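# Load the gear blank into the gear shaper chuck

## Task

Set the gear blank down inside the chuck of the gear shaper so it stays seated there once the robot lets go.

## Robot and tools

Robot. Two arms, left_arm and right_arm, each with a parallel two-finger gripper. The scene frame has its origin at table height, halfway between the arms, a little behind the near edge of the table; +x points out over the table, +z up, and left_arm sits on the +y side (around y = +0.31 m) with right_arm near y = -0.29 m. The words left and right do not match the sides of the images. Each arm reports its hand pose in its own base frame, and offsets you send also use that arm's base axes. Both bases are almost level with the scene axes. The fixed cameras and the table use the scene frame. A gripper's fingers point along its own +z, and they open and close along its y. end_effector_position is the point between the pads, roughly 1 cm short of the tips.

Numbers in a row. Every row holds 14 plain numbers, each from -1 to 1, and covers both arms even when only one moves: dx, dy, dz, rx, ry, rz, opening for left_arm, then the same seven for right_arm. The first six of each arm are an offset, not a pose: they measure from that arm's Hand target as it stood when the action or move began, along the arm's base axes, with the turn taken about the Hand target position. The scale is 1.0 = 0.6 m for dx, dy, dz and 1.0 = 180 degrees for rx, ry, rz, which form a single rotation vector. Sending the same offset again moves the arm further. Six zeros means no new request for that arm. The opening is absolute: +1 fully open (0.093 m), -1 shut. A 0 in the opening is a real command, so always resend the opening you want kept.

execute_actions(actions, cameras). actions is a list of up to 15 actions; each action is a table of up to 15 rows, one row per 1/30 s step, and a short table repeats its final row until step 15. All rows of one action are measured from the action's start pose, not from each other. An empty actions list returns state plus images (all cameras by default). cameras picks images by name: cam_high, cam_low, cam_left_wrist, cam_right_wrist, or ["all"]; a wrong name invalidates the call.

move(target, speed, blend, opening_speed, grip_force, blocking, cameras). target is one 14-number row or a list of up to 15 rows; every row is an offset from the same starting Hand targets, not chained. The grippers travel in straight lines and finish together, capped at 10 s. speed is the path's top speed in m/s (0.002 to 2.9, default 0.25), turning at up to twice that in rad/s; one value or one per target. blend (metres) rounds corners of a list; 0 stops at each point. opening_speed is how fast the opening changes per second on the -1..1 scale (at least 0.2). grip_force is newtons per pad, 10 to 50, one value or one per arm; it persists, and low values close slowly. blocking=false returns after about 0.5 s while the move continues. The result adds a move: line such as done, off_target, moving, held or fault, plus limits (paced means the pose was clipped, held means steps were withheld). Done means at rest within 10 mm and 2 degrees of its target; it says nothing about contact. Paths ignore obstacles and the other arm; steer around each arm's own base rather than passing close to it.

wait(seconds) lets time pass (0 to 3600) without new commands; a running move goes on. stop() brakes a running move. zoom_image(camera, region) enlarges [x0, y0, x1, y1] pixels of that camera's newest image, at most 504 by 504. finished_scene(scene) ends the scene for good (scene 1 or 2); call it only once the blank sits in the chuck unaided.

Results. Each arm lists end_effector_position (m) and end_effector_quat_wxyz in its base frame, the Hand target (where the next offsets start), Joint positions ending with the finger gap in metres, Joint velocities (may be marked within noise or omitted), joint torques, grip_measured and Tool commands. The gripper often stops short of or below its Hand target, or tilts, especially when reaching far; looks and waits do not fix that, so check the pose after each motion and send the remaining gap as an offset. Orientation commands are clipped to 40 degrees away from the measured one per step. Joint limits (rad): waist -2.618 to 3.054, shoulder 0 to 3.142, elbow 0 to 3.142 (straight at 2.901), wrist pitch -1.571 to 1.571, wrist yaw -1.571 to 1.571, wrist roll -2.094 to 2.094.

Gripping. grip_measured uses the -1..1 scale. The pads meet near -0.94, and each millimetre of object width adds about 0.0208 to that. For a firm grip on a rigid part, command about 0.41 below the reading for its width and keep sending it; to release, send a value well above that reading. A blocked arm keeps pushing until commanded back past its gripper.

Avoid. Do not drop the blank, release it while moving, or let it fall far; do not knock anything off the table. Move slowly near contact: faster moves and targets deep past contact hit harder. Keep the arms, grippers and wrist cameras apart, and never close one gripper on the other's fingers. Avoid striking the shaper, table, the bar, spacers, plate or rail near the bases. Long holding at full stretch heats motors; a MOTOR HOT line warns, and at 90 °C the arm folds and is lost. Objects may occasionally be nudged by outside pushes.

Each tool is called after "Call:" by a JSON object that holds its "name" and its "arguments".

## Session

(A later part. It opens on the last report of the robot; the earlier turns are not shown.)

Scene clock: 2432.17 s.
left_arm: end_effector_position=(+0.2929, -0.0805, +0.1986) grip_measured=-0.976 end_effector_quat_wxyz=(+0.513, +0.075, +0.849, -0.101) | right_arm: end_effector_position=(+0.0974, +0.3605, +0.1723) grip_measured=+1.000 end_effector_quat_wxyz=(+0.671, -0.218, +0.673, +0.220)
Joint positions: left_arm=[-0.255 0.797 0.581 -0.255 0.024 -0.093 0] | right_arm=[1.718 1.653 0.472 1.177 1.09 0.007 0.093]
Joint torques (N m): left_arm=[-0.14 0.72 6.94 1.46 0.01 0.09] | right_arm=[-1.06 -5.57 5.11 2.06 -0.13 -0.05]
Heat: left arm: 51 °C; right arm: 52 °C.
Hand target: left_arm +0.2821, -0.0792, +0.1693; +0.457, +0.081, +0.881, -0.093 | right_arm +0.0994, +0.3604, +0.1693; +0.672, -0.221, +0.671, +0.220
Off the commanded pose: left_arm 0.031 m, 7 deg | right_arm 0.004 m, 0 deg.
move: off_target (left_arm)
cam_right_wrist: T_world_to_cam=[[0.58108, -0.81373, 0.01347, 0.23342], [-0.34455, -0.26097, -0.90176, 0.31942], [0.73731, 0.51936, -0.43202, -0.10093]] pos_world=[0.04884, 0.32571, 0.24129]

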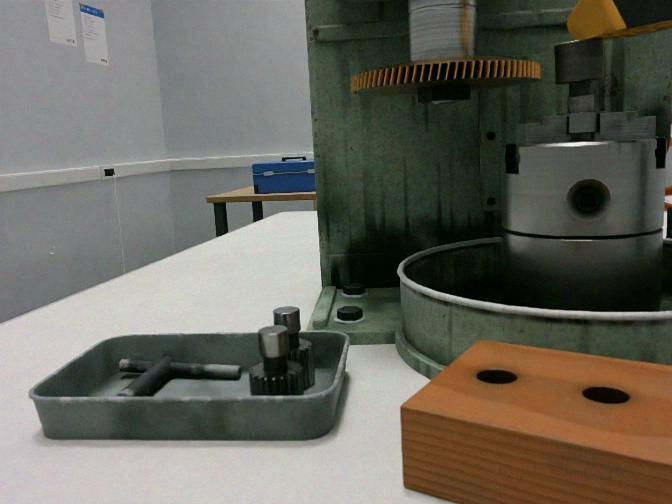

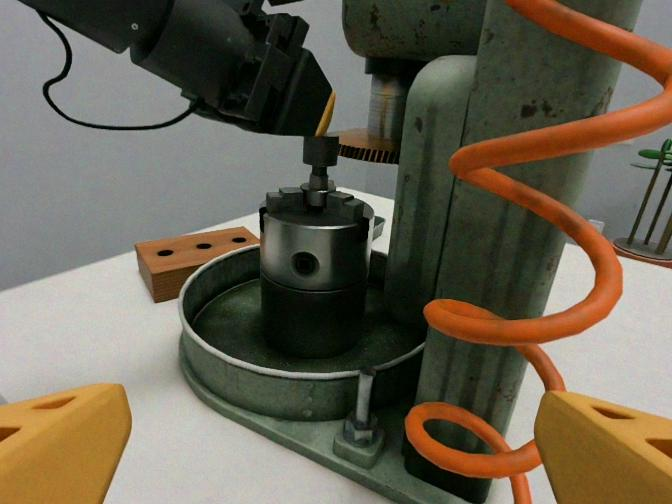

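Call:
{"name": "execute_actions", "arguments": {"actions": [], "cameras": ["all"]}}

Scene clock: 2454.40 s.
left_arm: end_effector_position=(+0.2929, -0.0805, +0.1986) grip_measured=-0.976 end_effector_quat_wxyz=(+0.513, +0.075, +0.849, -0.101) | right_arm: end_effector_position=(+0.0974, +0.3605, +0.1723) grip_measured=+1.000 end_effector_quat_wxyz=(+0.671, -0.218, +0.673, +0.220)
Joint positions: left_arm=[-0.255 0.797 0.581 -0.255 0.024 -0.093 0] | right_arm=[1.718 1.653 0.472 1.177 1.09 0.007 0.093]
Joint velocities: within noise
Joint torques (N m): left_arm=[-0.09 0.73 6.93 1.46 0.01 0.07] | right_arm=[-1.07 -5.59 5.11 2.05 -0.12 -0.05]
Heat: left arm: 49 °C; right arm: 52 °C.
Hand target: left_arm +0.2821, -0.0792, +0.1693; +0.457, +0.081, +0.881, -0.093 | right_arm +0.0994, +0.3604, +0.1693; +0.672, -0.221, +0.671, +0.220
Tool commands: left_gripper/opening=-1.0 right_gripper/opening=+1.0
Off the commanded pose: left_arm 0.031 m, 7 deg | right_arm 0.004 m, 0 deg.
camera_calibration:
cam_left_wrist: T_world_to_cam=[[-0.22372, -0.96882, 0.1065, -0.03282], [-0.78719, 0.11517, -0.60586, 0.3973], [0.5747, -0.21938, -0.78841, 0.05776]] pos_world=[0.27221, -0.06488, 0.28974]
cam_right_wrist: T_world_to_cam=[[0.58108, -0.81373, 0.01347, 0.23342], [-0.34455, -0.26097, -0.90176, 0.31942], [0.73731, 0.51936, -0.43202, -0.10093]] pos_world=[0.04884, 0.32571, 0.24129]

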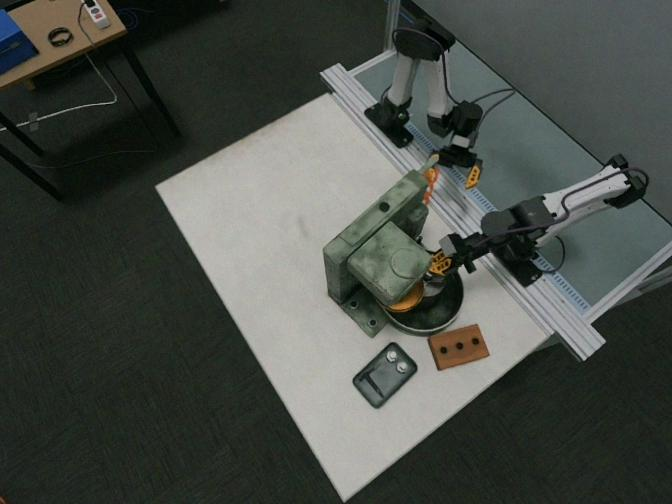

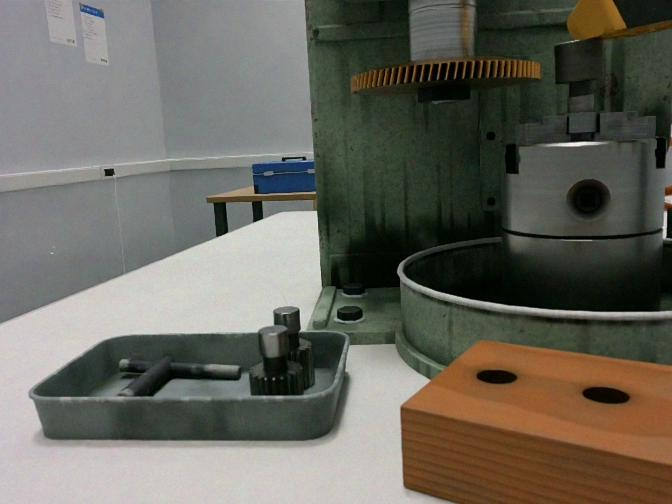

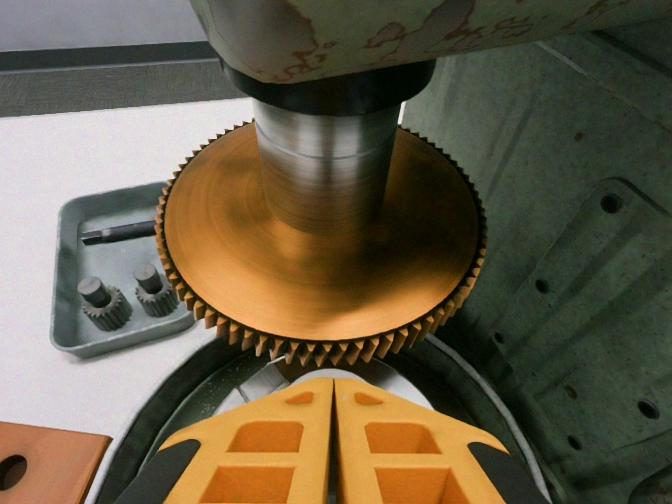

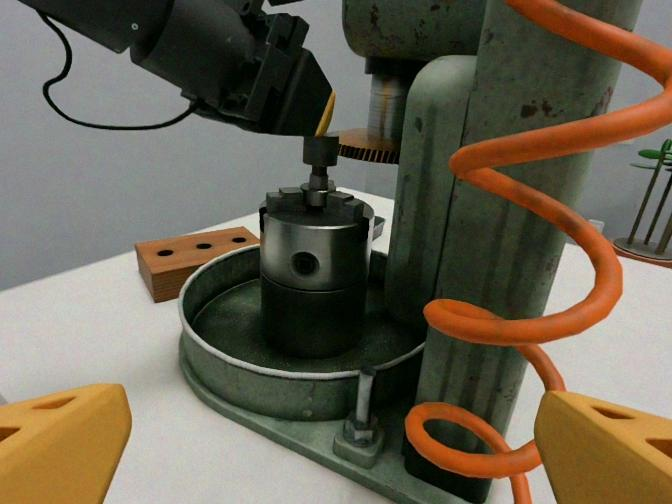

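Call:
{"name": "move", "arguments": {"target": [[0.0032, -0.0013, 0.0845, -0.0100, -0.0404, 0, -1, 0, 0, 0, 0, 0, 0, 1], [0.0032, -0.0013, 0.0545, -0.0100, -0.0404, 0, -1, 0, 0, 0, 0, 0, 0, 1]], "speed": 0.08, "cameras": ["cam_low", "cam_right_wrist"]}}

Scene clock: 2516.67 s.
left_arm: end_effector_position=(+0.2853, -0.0786, +0.2046) grip_measured=-0.976 end_effector_quat_wxyz=(+0.512, +0.075, +0.850, -0.100) | right_arm: end_effector_position=(+0.0974, +0.3605, +0.1723) grip_measured=+1.000 end_effector_quat_wxyz=(+0.671, -0.218, +0.673, +0.220)
Joint positions: left_arm=[-0.255 0.76 0.598 -0.311 0.024 -0.093 0] | right_arm=[1.718 1.653 0.472 1.177 1.09 0.007 0.093]
Joint torques (N m): left_arm=[-0.51 -1.8 5.75 2.81 -0.03 0.07] | right_arm=[-1.06 -5.6 5.12 2.05 -0.13 -0.05]
Heat: left arm: 49 °C; right arm: 52 °C.
Hand target: left_arm +0.2840, -0.0800, +0.2021; +0.513, +0.080, +0.849, -0.101 | right_arm +0.0994, +0.3604, +0.1693; +0.672, -0.221, +0.671, +0.220
Off the commanded pose: left_arm 0.003 m, 1 deg | right_arm 0.004 m, 0 deg.
move: done
cam_right_wrist: T_world_to_cam=[[0.58108, -0.81373, 0.01347, 0.23342], [-0.34455, -0.26097, -0.90176, 0.31942], [0.73731, 0.51936, -0.43202, -0.10093]] pos_world=[0.04884, 0.32571, 0.24129]

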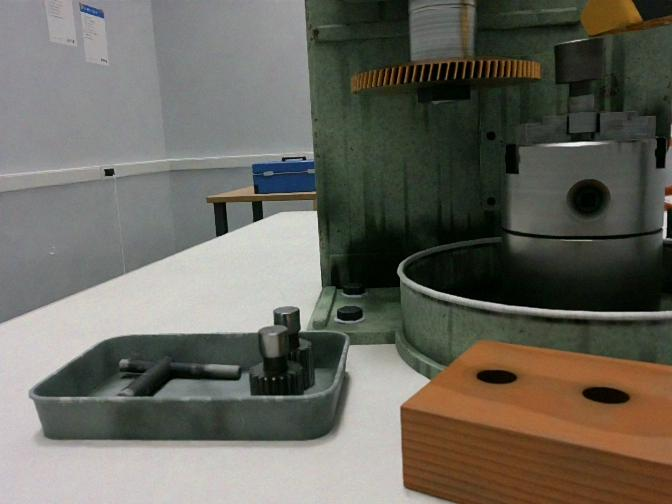

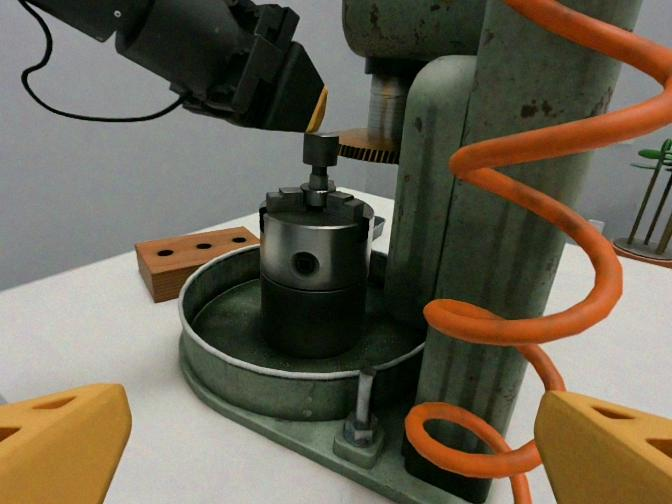

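Call:
{"name": "zoom_image", "arguments": {"camera": "cam_low", "region": [545, 0, 645, 120]}}

Call:
{"name": "zoom_image", "arguments": {"camera": "cam_right_wrist", "region": [270, 90, 370, 210]}}

Scaled by 4.200 from the camera's image (finer frame: 960x720).

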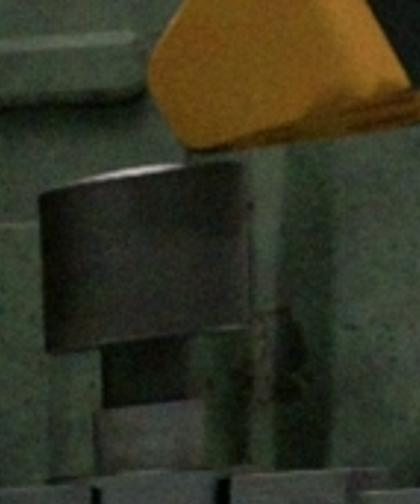

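Scaled by 4.200 from the camera's image (finer frame: 960x720).

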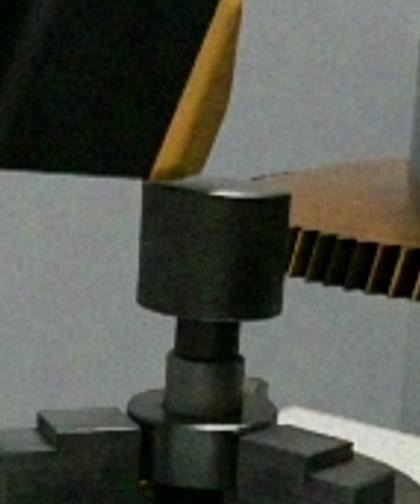

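Call:
{"name": "move", "arguments": {"target": [[-0.0067, 0.0, 0.0632, 0.0068, -0.0020, -0.0036, -1, 0, 0, 0, 0, 0, 0, 1], [-0.0067, 0.0, 0.0632, 0.0068, -0.0020, -0.0036, 0.3, 0, 0, 0, 0, 0, 0, 1], [0.0242, -0.0033, -0.0418, 0.0068, -0.0020, -0.0036, 0.3, 0, 0, 0, 0, 0, 0, 1]], "speed": 0.1, "cameras": ["cam_low", "cam_left_wrist", "cam_right_wrist"]}}

Scene clock: 2618.10 s.
left_arm: end_effector_position=(+0.2982, -0.0825, +0.1838) grip_measured=+0.298 end_effector_quat_wxyz=(+0.519, +0.085, +0.845, -0.097) | right_arm: end_effector_position=(+0.0974, +0.3605, +0.1723) grip_measured=+1.000 end_effector_quat_wxyz=(+0.671, -0.218, +0.673, +0.220)
Joint positions: left_arm=[-0.256 0.822 0.519 -0.156 0.026 -0.071 0.059] | right_arm=[1.718 1.653 0.472 1.177 1.09 0.007 0.093]
Joint torques (N m): left_arm=[0.72 -0.84 5.79 2.84 0.06 0.13] | right_arm=[-1.07 -5.59 5.09 2.05 -0.13 -0.05]
Heat: left arm: 53 °C; right arm: 52 °C.
Hand target: left_arm +0.2985, -0.0820, +0.1769; +0.514, +0.090, +0.848, -0.095 | right_arm +0.0994, +0.3604, +0.1693; +0.672, -0.221, +0.671, +0.220
Off the commanded pose: left_arm 0.007 m, 1 deg | right_arm 0.004 m, 0 deg.
move: done
cam_left_wrist: T_world_to_cam=[[-0.23727, -0.96744, 0.08813, -0.02457], [-0.77524, 0.1339, -0.61731, 0.39282], [0.5854, -0.21479, -0.78177, 0.0386]] pos_world=[0.27611, -0.06808, 0.27484]
cam_right_wrist: T_world_to_cam=[[0.58108, -0.81373, 0.01347, 0.23342], [-0.34455, -0.26097, -0.90176, 0.31942], [0.73731, 0.51936, -0.43202, -0.10093]] pos_world=[0.04884, 0.32571, 0.24129]

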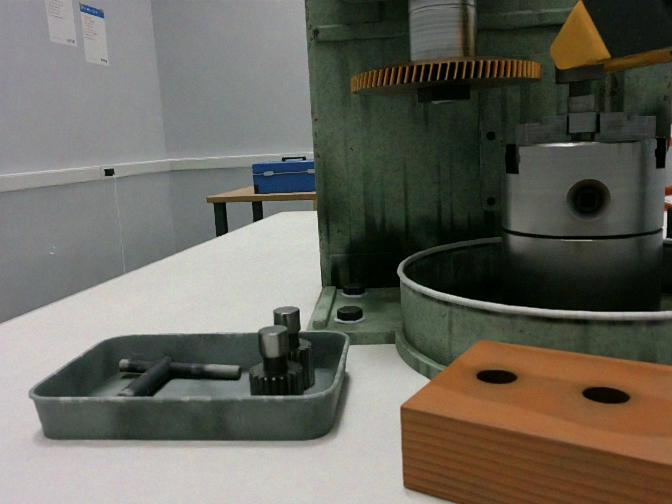

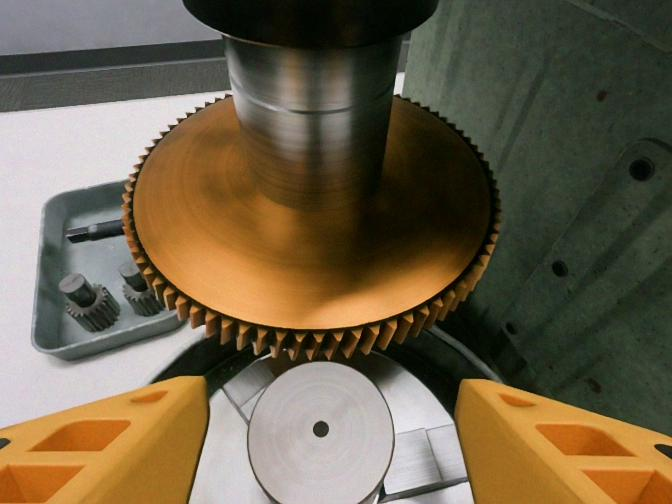

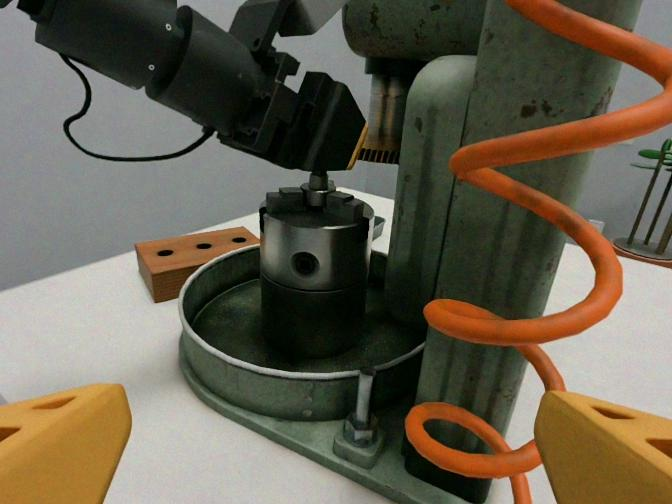

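Call:
{"name": "move", "arguments": {"target": [0, 0.0100, -0.0067, 0, 0, 0, 0.3, 0, 0, 0, 0, 0, 0, 1], "speed": 0.05, "cameras": ["cam_left_wrist"]}}

Scene clock: 2630.47 s.
left_arm: end_effector_position=(+0.2988, -0.0765, +0.1783) grip_measured=+0.298 end_effector_quat_wxyz=(+0.517, +0.085, +0.846, -0.096) | right_arm: end_effector_position=(+0.0974, +0.3605, +0.1723) grip_measured=+1.000 end_effector_quat_wxyz=(+0.671, -0.218, +0.673, +0.220)
Joint positions: left_arm=[-0.22 0.822 0.502 -0.144 0.057 -0.055 0.059] | right_arm=[1.718 1.653 0.472 1.177 1.09 0.007 0.093]
Joint torques (N m): left_arm=[0.7 -1.33 5.82 2.84 0.04 0.15] | right_arm=[-1.06 -5.59 5.11 2.05 -0.12 -0.04]
Heat: left arm: 53 °C; right arm: 52 °C.
Hand target: left_arm +0.2985, -0.0760, +0.1730; +0.514, +0.090, +0.848, -0.095 | right_arm +0.0994, +0.3604, +0.1693; +0.672, -0.221, +0.671, +0.220
Off the commanded pose: left_arm 0.005 m, 1 deg | right_arm 0.004 m, 0 deg.
move: done
cam_left_wrist: T_world_to_cam=[[-0.2358, -0.96781, 0.08793, -0.01853], [-0.77833, 0.13391, -0.61341, 0.38929], [0.58189, -0.21308, -0.78486, 0.03698]] pos_world=[0.27711, -0.06218, 0.26945]

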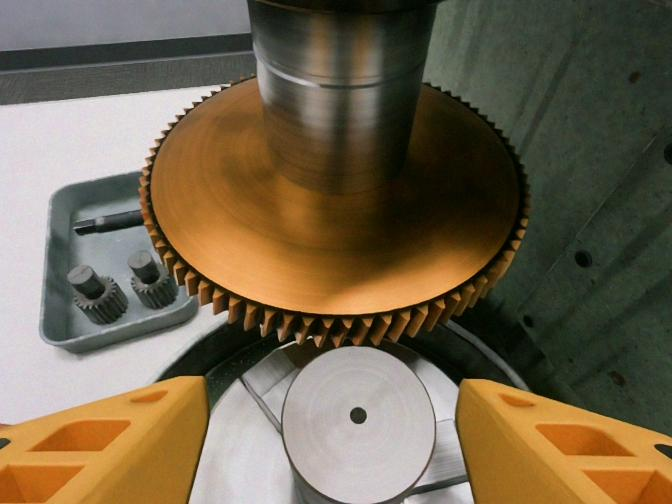

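Call:
{"name": "move", "arguments": {"target": [0, -0.0072, 0, 0, 0, 0, 0.3, 0, 0, 0, 0, 0, 0, 1], "speed": 0.05, "cameras": ["cam_left_wrist"]}}

Scene clock: 2635.40 s.
left_arm: end_effector_position=(+0.2984, -0.0796, +0.1792) grip_measured=+0.298 end_effector_quat_wxyz=(+0.518, +0.089, +0.845, -0.098) | right_arm: end_effector_position=(+0.0974, +0.3605, +0.1723) grip_measured=+1.000 end_effector_quat_wxyz=(+0.671, -0.218, +0.673, +0.220)
Joint positions: left_arm=[-0.231 0.822 0.502 -0.14 0.055 -0.055 0.059] | right_arm=[1.718 1.653 0.472 1.177 1.09 0.007 0.093]
Joint torques (N m): left_arm=[-0.7 -0.85 5.9 2.83 -0.14 0.06] | right_arm=[-1.06 -5.59 5.11 2.06 -0.13 -0.05]
Heat: left arm: 53 °C; right arm: 52 °C.
Hand target: left_arm +0.2985, -0.0803, +0.1729; +0.514, +0.090, +0.848, -0.095 | right_arm +0.0994, +0.3604, +0.1693; +0.672, -0.221, +0.671, +0.220
Off the commanded pose: left_arm 0.006 m, 1 deg | right_arm 0.004 m, 0 deg.
move: done
cam_left_wrist: T_world_to_cam=[[-0.24508, -0.96564, 0.08651, -0.01844], [-0.77437, 0.14128, -0.61676, 0.38999], [0.58335, -0.21814, -0.78238, 0.03593]] pos_world=[0.27652, -0.06507, 0.27024]

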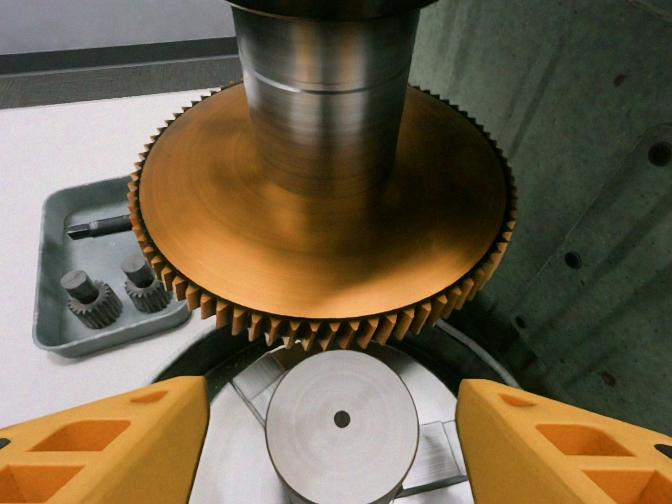

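Call:
{"name": "move", "arguments": {"target": [[0, -0.0028, 0, 0, 0, 0, 0.3, 0, 0, 0, 0, 0, 0, 1], [0, -0.0028, 0, 0, 0, 0, -0.8, 0, 0, 0, 0, 0, 0, 1]], "speed": 0.05, "grip_force": 30, "cameras": ["cam_left_wrist", "cam_right_wrist", "cam_low"]}}

Scene clock: 2642.53 s.
left_arm: end_effector_position=(+0.2984, -0.0810, +0.1794) grip_measured=-0.390 end_effector_quat_wxyz=(+0.519, +0.089, +0.844, -0.097) | right_arm: end_effector_position=(+0.0974, +0.3605, +0.1723) grip_measured=+1.000 end_effector_quat_wxyz=(+0.671, -0.218, +0.673, +0.220)
Joint positions: left_arm=[-0.241 0.823 0.502 -0.137 0.045 -0.058 0.026] | right_arm=[1.718 1.653 0.472 1.177 1.09 0.007 0.093]
Joint torques (N m): left_arm=[-0.69 -0.75 5.97 2.82 -0.15 0.04] | right_arm=[-1.06 -5.57 5.09 2.06 -0.13 -0.05]
Heat: left arm: 52 °C; right arm: 52 °C.
Hand target: left_arm +0.2985, -0.0819, +0.1729; +0.514, +0.090, +0.848, -0.094 | right_arm +0.0994, +0.3604, +0.1693; +0.672, -0.221, +0.671, +0.220
Off the commanded pose: left_arm 0.007 m, 1 deg | right_arm 0.004 m, 0 deg.
grip_force (N): 30, 30
move: done
cam_left_wrist: T_world_to_cam=[[-0.24483, -0.96585, 0.08479, -0.01957], [-0.77338, 0.1418, -0.61788, 0.39024], [0.58475, -0.21685, -0.78169, 0.03539]] pos_world=[0.27632, -0.06657, 0.27044]
cam_right_wrist: T_world_to_cam=[[0.58108, -0.81373, 0.01347, 0.23342], [-0.34455, -0.26097, -0.90176, 0.31942], [0.73731, 0.51936, -0.43202, -0.10093]] pos_world=[0.04884, 0.32571, 0.24129]
Images, in order (width x height): cam_low 672x504, cam_left_wrist 672x504, cam_right_wrist 672x504.

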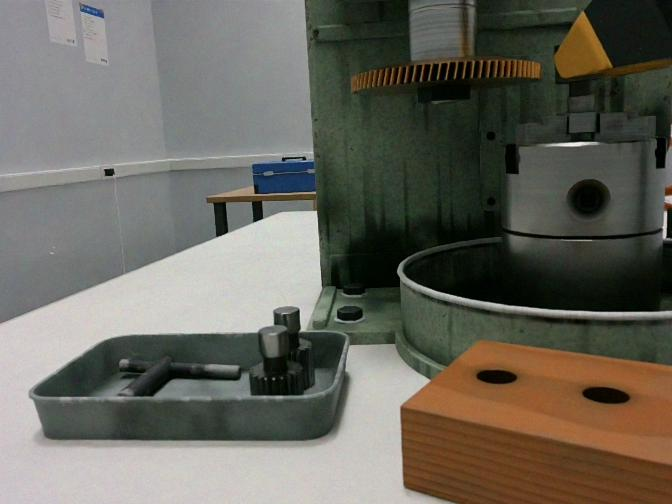

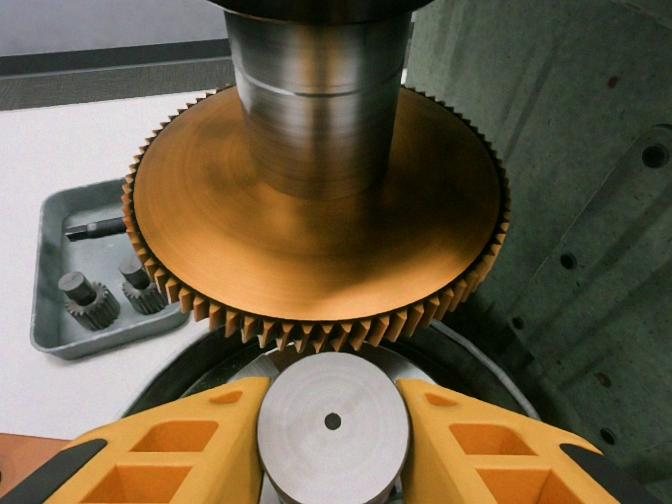

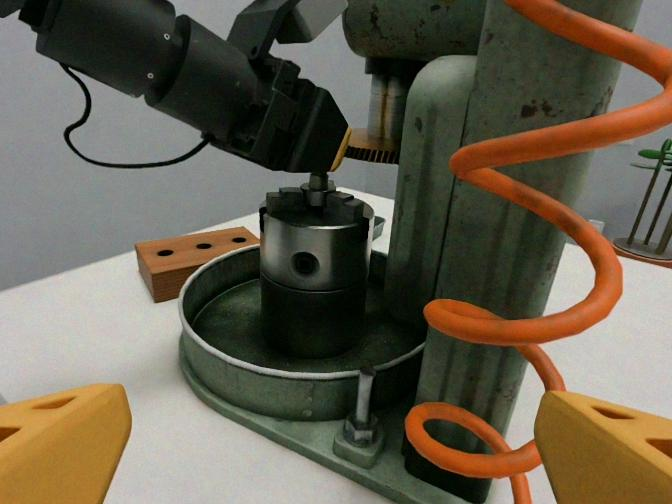

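Call:
{"name": "zoom_image", "arguments": {"camera": "cam_right_wrist", "region": [290, 150, 350, 220]}}

Call:
{"name": "zoom_image", "arguments": {"camera": "cam_low", "region": [545, 40, 625, 140]}}

Scaled by 7.200 from the camera's image (finer frame: 960x720).

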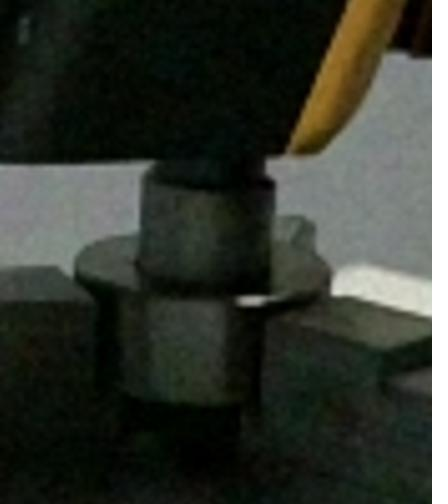

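Scaled by 5.040 from the camera's image (finer frame: 960x720).

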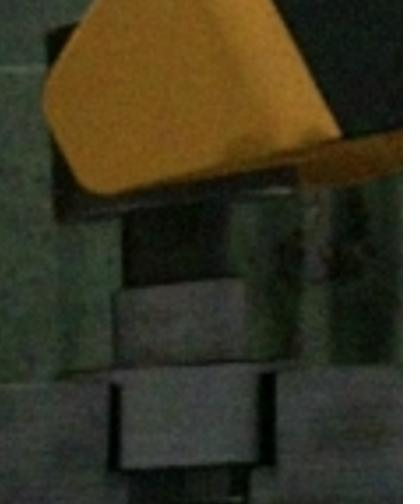

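Call:
{"name": "move", "arguments": {"target": [-0.0257, 0.0072, -0.0528, 0.0105, 0.0663, 0.0029, -0.8, 0, 0, 0, 0, 0, 0, 1], "speed": 0.05, "cameras": ["cam_low", "cam_right_wrist"]}}

Scene clock: 2665.63 s.
left_arm: end_effector_position=(+0.2979, -0.0809, +0.1756) grip_measured=-0.400 end_effector_quat_wxyz=(+0.489, +0.085, +0.863, -0.096) | right_arm: end_effector_position=(+0.0974, +0.3605, +0.1723) grip_measured=+1.000 end_effector_quat_wxyz=(+0.671, -0.218, +0.673, +0.220)
Joint positions: left_arm=[-0.241 0.859 0.556 -0.224 0.045 -0.07 0.026] | right_arm=[1.718 1.653 0.472 1.177 1.09 0.007 0.093]
Joint torques (N m): left_arm=[-0.23 0.58 6.57 1.25 -0.08 -0.02] | right_arm=[-1.07 -5.57 5.12 2.05 -0.13 -0.05]
Heat: left arm: 51 °C; right arm: 52 °C.
Hand target: left_arm +0.2831, -0.0776, +0.1411; +0.422, +0.084, +0.898, -0.087 | right_arm +0.0994, +0.3604, +0.1693; +0.672, -0.221, +0.671, +0.220
Off the commanded pose: left_arm 0.038 m, 9 deg | right_arm 0.004 m, 0 deg.
grip_force (N): 30, 30
move: off_target (left_arm)
cam_right_wrist: T_world_to_cam=[[0.58108, -0.81373, 0.01347, 0.23342], [-0.34455, -0.26097, -0.90176, 0.31942], [0.73731, 0.51936, -0.43202, -0.10093]] pos_world=[0.04884, 0.32571, 0.24129]

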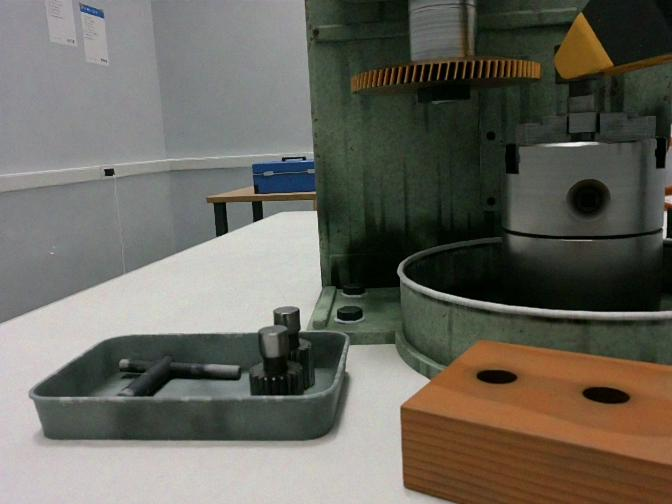

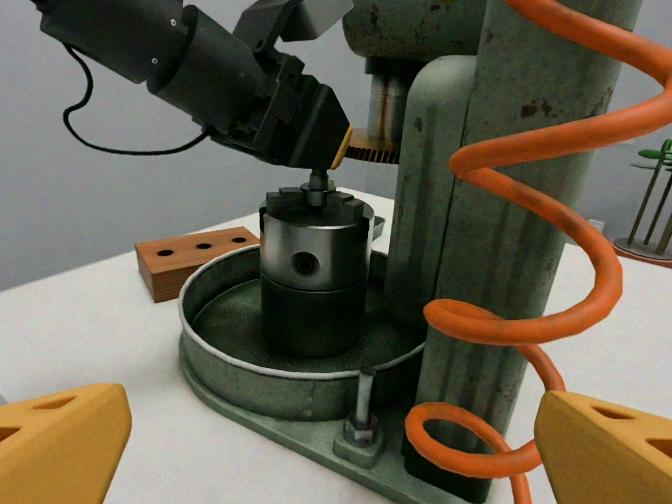

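Call:
{"name": "zoom_image", "arguments": {"camera": "cam_right_wrist", "region": [290, 150, 350, 220]}}

Call:
{"name": "zoom_image", "arguments": {"camera": "cam_low", "region": [545, 40, 625, 140]}}

Scaled by 7.200 from the camera's image (finer frame: 960x720).

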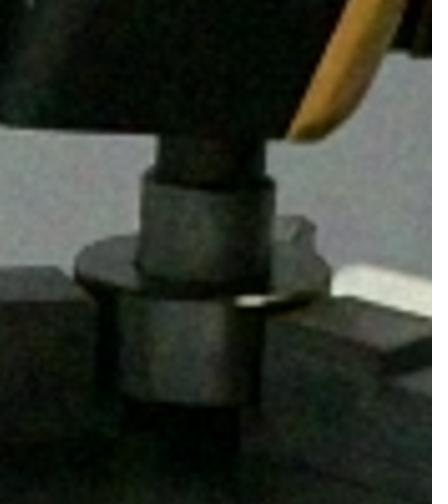

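Scaled by 5.040 from the camera's image (finer frame: 960x720).

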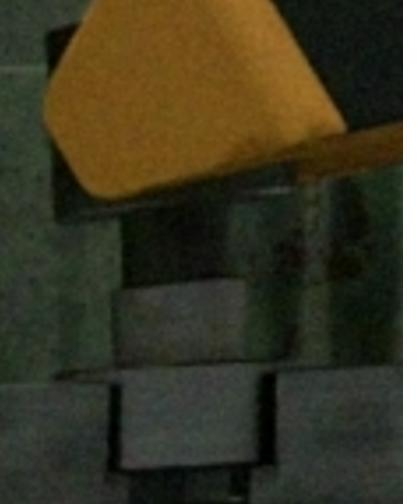

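Call:
{"name": "move", "arguments": {"target": [[0.003, 0.0005, 0.0143, -0.0048, -0.0194, 0, -0.8, 0, 0, 0, 0, 0, 0, 1], [0.003, 0.0005, 0.0143, -0.0133, -0.0539, 0, -0.8, 0, 0, 0, 0, 0, 0, 1], [0.003, 0.0005, 0.0143, 0.0027, 0.0108, 0, -0.8, 0, 0, 0, 0, 0, 0, 1], [0.003, 0.0005, 0.0143, -0.0133, -0.0539, 0, -0.8, 0, 0, 0, 0, 0, 0, 1], [0.003, 0.0005, 0.0143, -0.0053, -0.0216, 0, -0.8, 0, 0, 0, 0, 0, 0, 1]], "speed": 0.1, "cameras": ["cam_low", "cam_right_wrist"]}}

Scene clock: 2753.67 s.
left_arm: end_effector_position=(+0.2964, -0.0805, +0.1754) grip_measured=-0.400 end_effector_quat_wxyz=(+0.507, +0.084, +0.852, -0.099) | right_arm: end_effector_position=(+0.0974, +0.3605, +0.1723) grip_measured=+1.000 end_effector_quat_wxyz=(+0.671, -0.218, +0.673, +0.220)
Joint positions: left_arm=[-0.241 0.828 0.511 -0.17 0.045 -0.071 0.026] | right_arm=[1.718 1.653 0.472 1.177 1.09 0.007 0.093]
Joint torques (N m): left_arm=[0.2 -0.09 7.42 1.39 -0.06 0.01] | right_arm=[-1.06 -5.59 5.09 2.05 -0.13 -0.05]
Heat: left arm: 48 °C; right arm: 52 °C.
Hand target: left_arm +0.2849, -0.0773, +0.1497; +0.453, +0.084, +0.883, -0.092 | right_arm +0.0994, +0.3604, +0.1693; +0.672, -0.221, +0.671, +0.220
Off the commanded pose: left_arm 0.028 m, 7 deg | right_arm 0.004 m, 0 deg.
grip_force (N): 30, 30
move: off_target (left_arm)
cam_right_wrist: T_world_to_cam=[[0.58108, -0.81373, 0.01347, 0.23342], [-0.34455, -0.26097, -0.90176, 0.31942], [0.73731, 0.51936, -0.43202, -0.10093]] pos_world=[0.04884, 0.32571, 0.24129]

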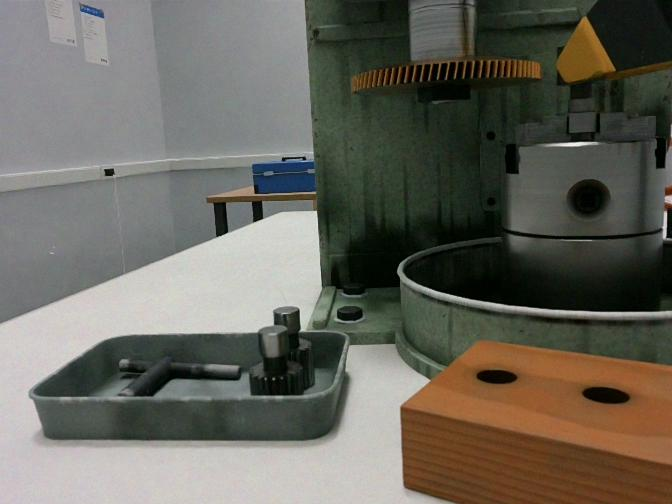

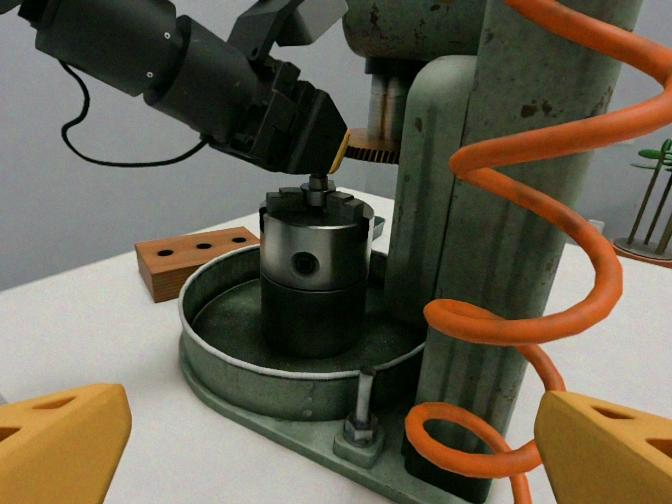

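Call:
{"name": "zoom_image", "arguments": {"camera": "cam_right_wrist", "region": [290, 150, 350, 220]}}

Call:
{"name": "zoom_image", "arguments": {"camera": "cam_low", "region": [545, 40, 625, 140]}}

Scaled by 7.200 from the camera's image (finer frame: 960x720).

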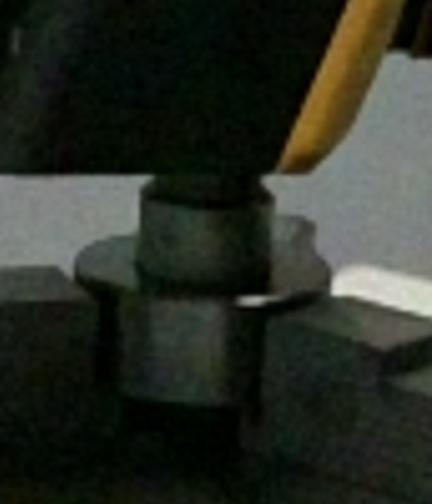

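Scaled by 5.040 from the camera's image (finer frame: 960x720).

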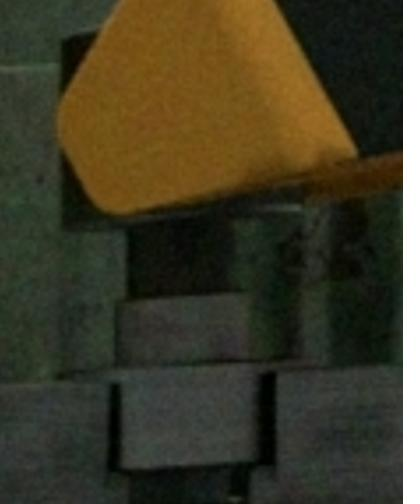

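Call:
{"name": "move", "arguments": {"target": [[-0.0058, 0.0017, -0.0167, -0.0223, -0.0281, 0.0075, -0.8, 0, 0, 0, 0, 0, 0, 1], [-0.0058, 0.0017, -0.0167, -0.005, 0.0419, 0.0075, -0.8, 0, 0, 0, 0, 0, 0, 1], [-0.0058, 0.0017, -0.0167, 0.0016, -0.0351, -0.005, -0.8, 0, 0, 0, 0, 0, 0, 1], [-0.0058, 0.0017, -0.0167, 0.0189, 0.0349, -0.005, -0.8, 0, 0, 0, 0, 0, 0, 1], [-0.0058, 0.0017, -0.0167, -0.0271, -0.0267, 0.01, -0.8, 0, 0, 0, 0, 0, 0, 1], [-0.0058, 0.0017, -0.0167, -0.0124, 0.0325, 0.01, -0.8, 0, 0, 0, 0, 0, 0, 1], [-0.0058, 0.0017, -0.0167, -0.0109, -0.0026, 0.005, -0.8, 0, 0, 0, 0, 0, 0, 1]], "speed": 0.13, "cameras": ["cam_low", "cam_right_wrist"]}}

Call:
{"name": "zoom_image", "arguments": {"camera": "cam_right_wrist", "region": [290, 150, 350, 220]}}

Call:
{"name": "zoom_image", "arguments": {"camera": "cam_low", "region": [545, 40, 625, 140]}}

Scene clock: 2783.80 s.
left_arm: end_effector_position=(+0.2951, -0.0799, +0.1662) grip_measured=-0.400 end_effector_quat_wxyz=(+0.500, +0.077, +0.856, -0.103) | right_arm: end_effector_position=(+0.0974, +0.3605, +0.1723) grip_measured=+1.000 end_effector_quat_wxyz=(+0.671, -0.218, +0.673, +0.220)
Joint positions: left_arm=[-0.239 0.832 0.487 -0.155 0.046 -0.088 0.026] | right_arm=[1.718 1.653 0.472 1.177 1.09 0.007 0.093]
Joint torques (N m): left_arm=[0.51 -2.07 4.44 1.84 0.03 -0.15] | right_arm=[-1.06 -5.6 5.11 2.05 -0.13 -0.05]
Heat: left arm: 48 °C; right arm: 52 °C.
Hand target: left_arm +0.2813, -0.0764, +0.1397; +0.459, +0.070, +0.880, -0.103 | right_arm +0.0994, +0.3604, +0.1693; +0.672, -0.221, +0.671, +0.220
Off the commanded pose: left_arm 0.030 m, 6 deg | right_arm 0.004 m, 0 deg.
grip_force (N): 30, 30
move: off_target (left_arm)
cam_right_wrist: T_world_to_cam=[[0.58108, -0.81373, 0.01347, 0.23342], [-0.34455, -0.26097, -0.90176, 0.31942], [0.73731, 0.51936, -0.43202, -0.10093]] pos_world=[0.04884, 0.32571, 0.24129]

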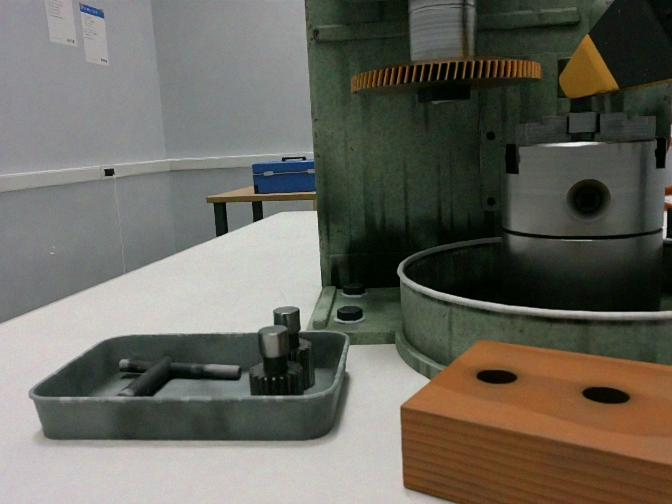

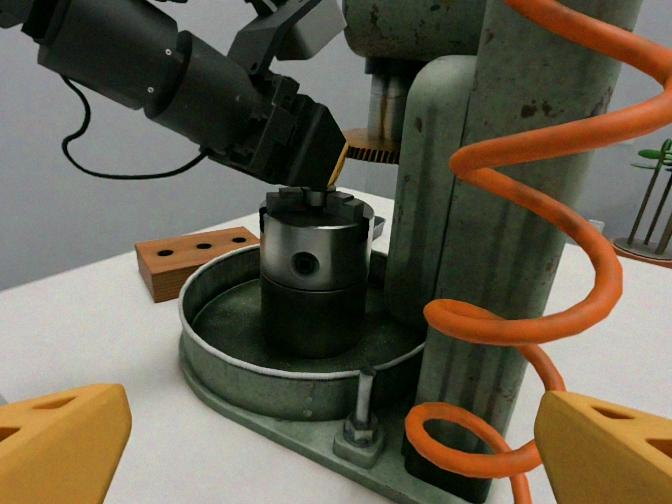

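Scaled by 7.200 from the camera's image (finer frame: 960x720).

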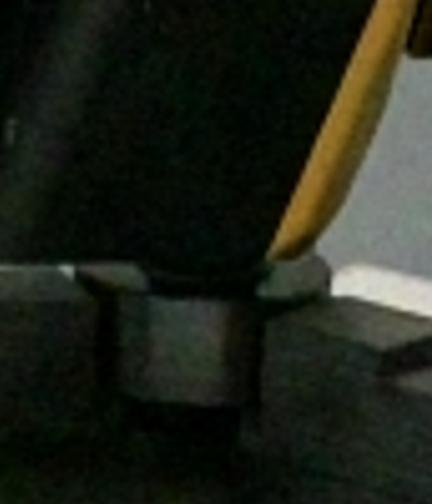

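Scaled by 5.040 from the camera's image (finer frame: 960x720).

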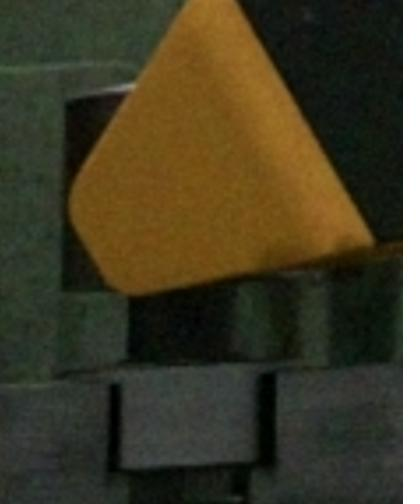

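Call:
{"name": "move", "arguments": {"target": [[-0.0083, 0.0023, -0.02, -0.0149, -0.0187, 0.005, -0.8, 0, 0, 0, 0, 0, 0, 1], [-0.0083, 0.0023, -0.02, 0.0011, 0.0459, 0.005, -0.8, 0, 0, 0, 0, 0, 0, 1], [-0.0083, 0.0023, -0.02, 0.0043, -0.0243, -0.005, -0.8, 0, 0, 0, 0, 0, 0, 1], [-0.0083, 0.0023, -0.02, 0.0203, 0.0403, -0.005, -0.8, 0, 0, 0, 0, 0, 0, 1], [-0.0083, 0.0023, -0.02, 0, 0, 0, -0.8, 0, 0, 0, 0, 0, 0, 1]], "speed": 0.13, "cameras": ["cam_low", "cam_right_wrist"]}}

Call:
{"name": "zoom_image", "arguments": {"camera": "cam_right_wrist", "region": [290, 150, 350, 220]}}

Call:
{"name": "zoom_image", "arguments": {"camera": "cam_low", "region": [545, 40, 625, 140]}}

Scene clock: 2801.53 s.
left_arm: end_effector_position=(+0.2939, -0.0795, +0.1645) grip_measured=-0.400 end_effector_quat_wxyz=(+0.518, +0.083, +0.846, -0.101) | right_arm: end_effector_position=(+0.0974, +0.3605, +0.1723) grip_measured=+1.000 end_effector_quat_wxyz=(+0.671, -0.218, +0.673, +0.220)
Joint positions: left_arm=[-0.239 0.806 0.439 -0.094 0.046 -0.072 0.026] | right_arm=[1.718 1.653 0.472 1.177 1.09 0.007 0.093]
Joint torques (N m): left_arm=[0.42 -1.32 4.07 1.57 0.02 -0.28] | right_arm=[-1.06 -5.56 5.12 2.05 -0.12 -0.05]
Heat: left arm: 47 °C; right arm: 52 °C.
Hand target: left_arm +0.2765, -0.0750, +0.1279; +0.459, +0.069, +0.880, -0.103 | right_arm +0.0994, +0.3604, +0.1693; +0.672, -0.221, +0.671, +0.220
Off the commanded pose: left_arm 0.041 m, 8 deg | right_arm 0.004 m, 0 deg.
grip_force (N): 30, 30
move: off_target (left_arm)
cam_right_wrist: T_world_to_cam=[[0.58108, -0.81373, 0.01347, 0.23342], [-0.34455, -0.26097, -0.90176, 0.31942], [0.73731, 0.51936, -0.43202, -0.10093]] pos_world=[0.04884, 0.32571, 0.24129]

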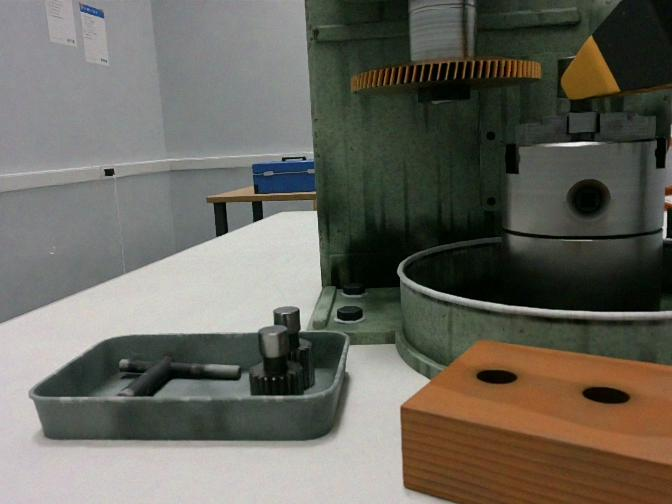

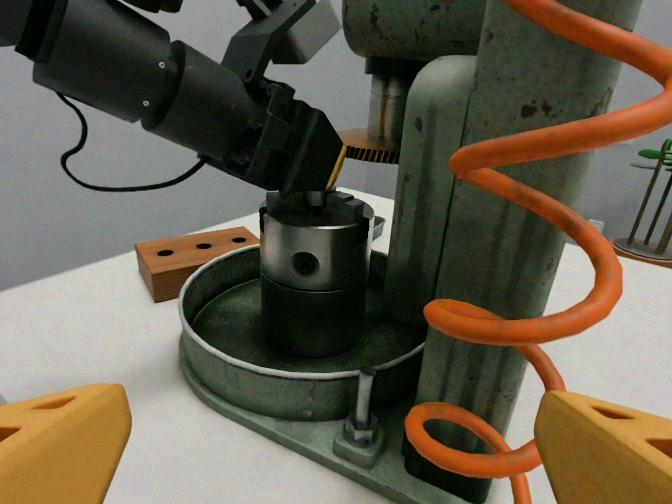

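Scaled by 7.200 from the camera's image (finer frame: 960x720).

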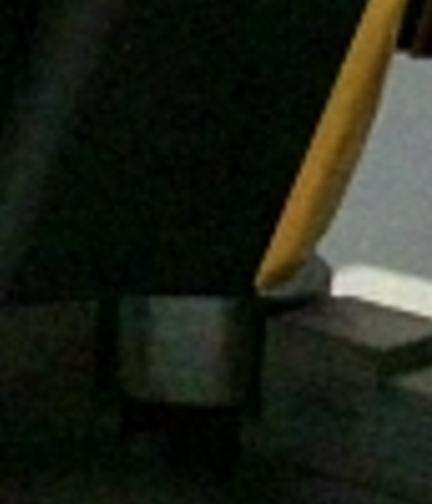

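Scaled by 5.040 from the camera's image (finer frame: 960x720).

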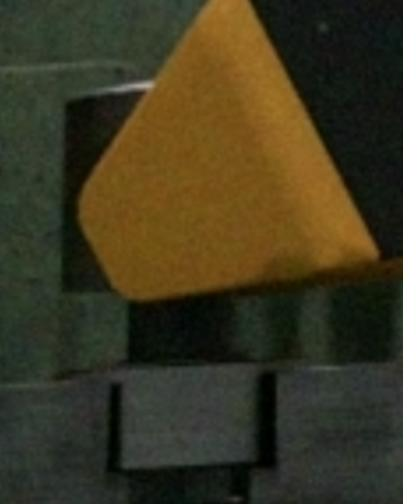

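Call:
{"name": "move", "arguments": {"target": [[0.0292, -0.0075, 0.0668, -0.0093, -0.0377, 0, -0.8, 0, 0, 0, 0, 0, 0, 1], [0.0292, -0.0075, 0.0668, -0.0093, -0.0377, 0, 0.2, 0, 0, 0, 0, 0, 0, 1]], "speed": 0.08, "grip_force": 50, "cameras": ["cam_low", "cam_left_wrist", "cam_right_wrist"]}}

Scene clock: 2814.50 s.
left_arm: end_effector_position=(+0.2919, -0.0792, +0.1607) grip_measured=+0.198 end_effector_quat_wxyz=(+0.508, +0.073, +0.851, -0.106) | right_arm: end_effector_position=(+0.0974, +0.3605, +0.1723) grip_measured=+1.000 end_effector_quat_wxyz=(+0.671, -0.218, +0.673, +0.220)
Joint positions: left_arm=[-0.239 0.806 0.44 -0.113 0.046 -0.095 0.055] | right_arm=[1.718 1.653 0.472 1.177 1.09 0.007 0.093]
Joint torques (N m): left_arm=[0.58 -1.35 8.77 2.54 0.05 -0.05] | right_arm=[-1.06 -5.59 5.09 2.05 -0.13 -0.05]
Heat: left arm: 46 °C; right arm: 52 °C.
Hand target: left_arm +0.2939, -0.0795, +0.1678; +0.511, +0.069, +0.850, -0.111 | right_arm +0.0994, +0.3604, +0.1693; +0.672, -0.221, +0.671, +0.220
Off the commanded pose: left_arm 0.008 m, 1 deg | right_arm 0.004 m, 0 deg.
move: done
cam_left_wrist: T_world_to_cam=[[-0.22533, -0.96703, 0.11869, -0.02903], [-0.79363, 0.11152, -0.59809, 0.37373], [0.56513, -0.22897, -0.79259, 0.03138]] pos_world=[0.27233, -0.06256, 0.25184]
cam_right_wrist: T_world_to_cam=[[0.58108, -0.81373, 0.01347, 0.23342], [-0.34455, -0.26097, -0.90176, 0.31942], [0.73731, 0.51936, -0.43202, -0.10093]] pos_world=[0.04884, 0.32571, 0.24129]

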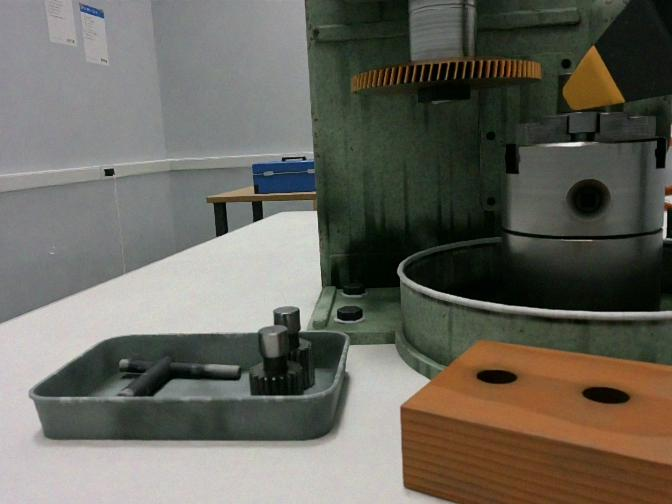

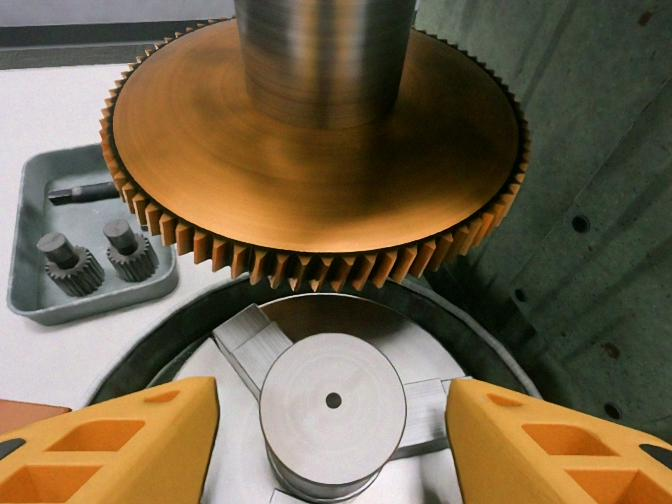

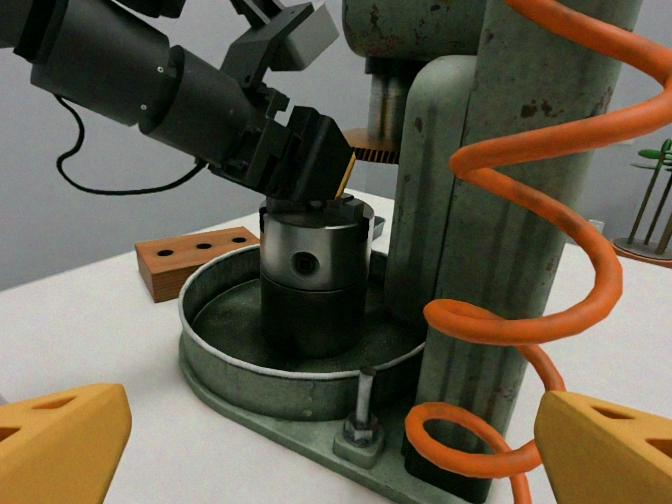

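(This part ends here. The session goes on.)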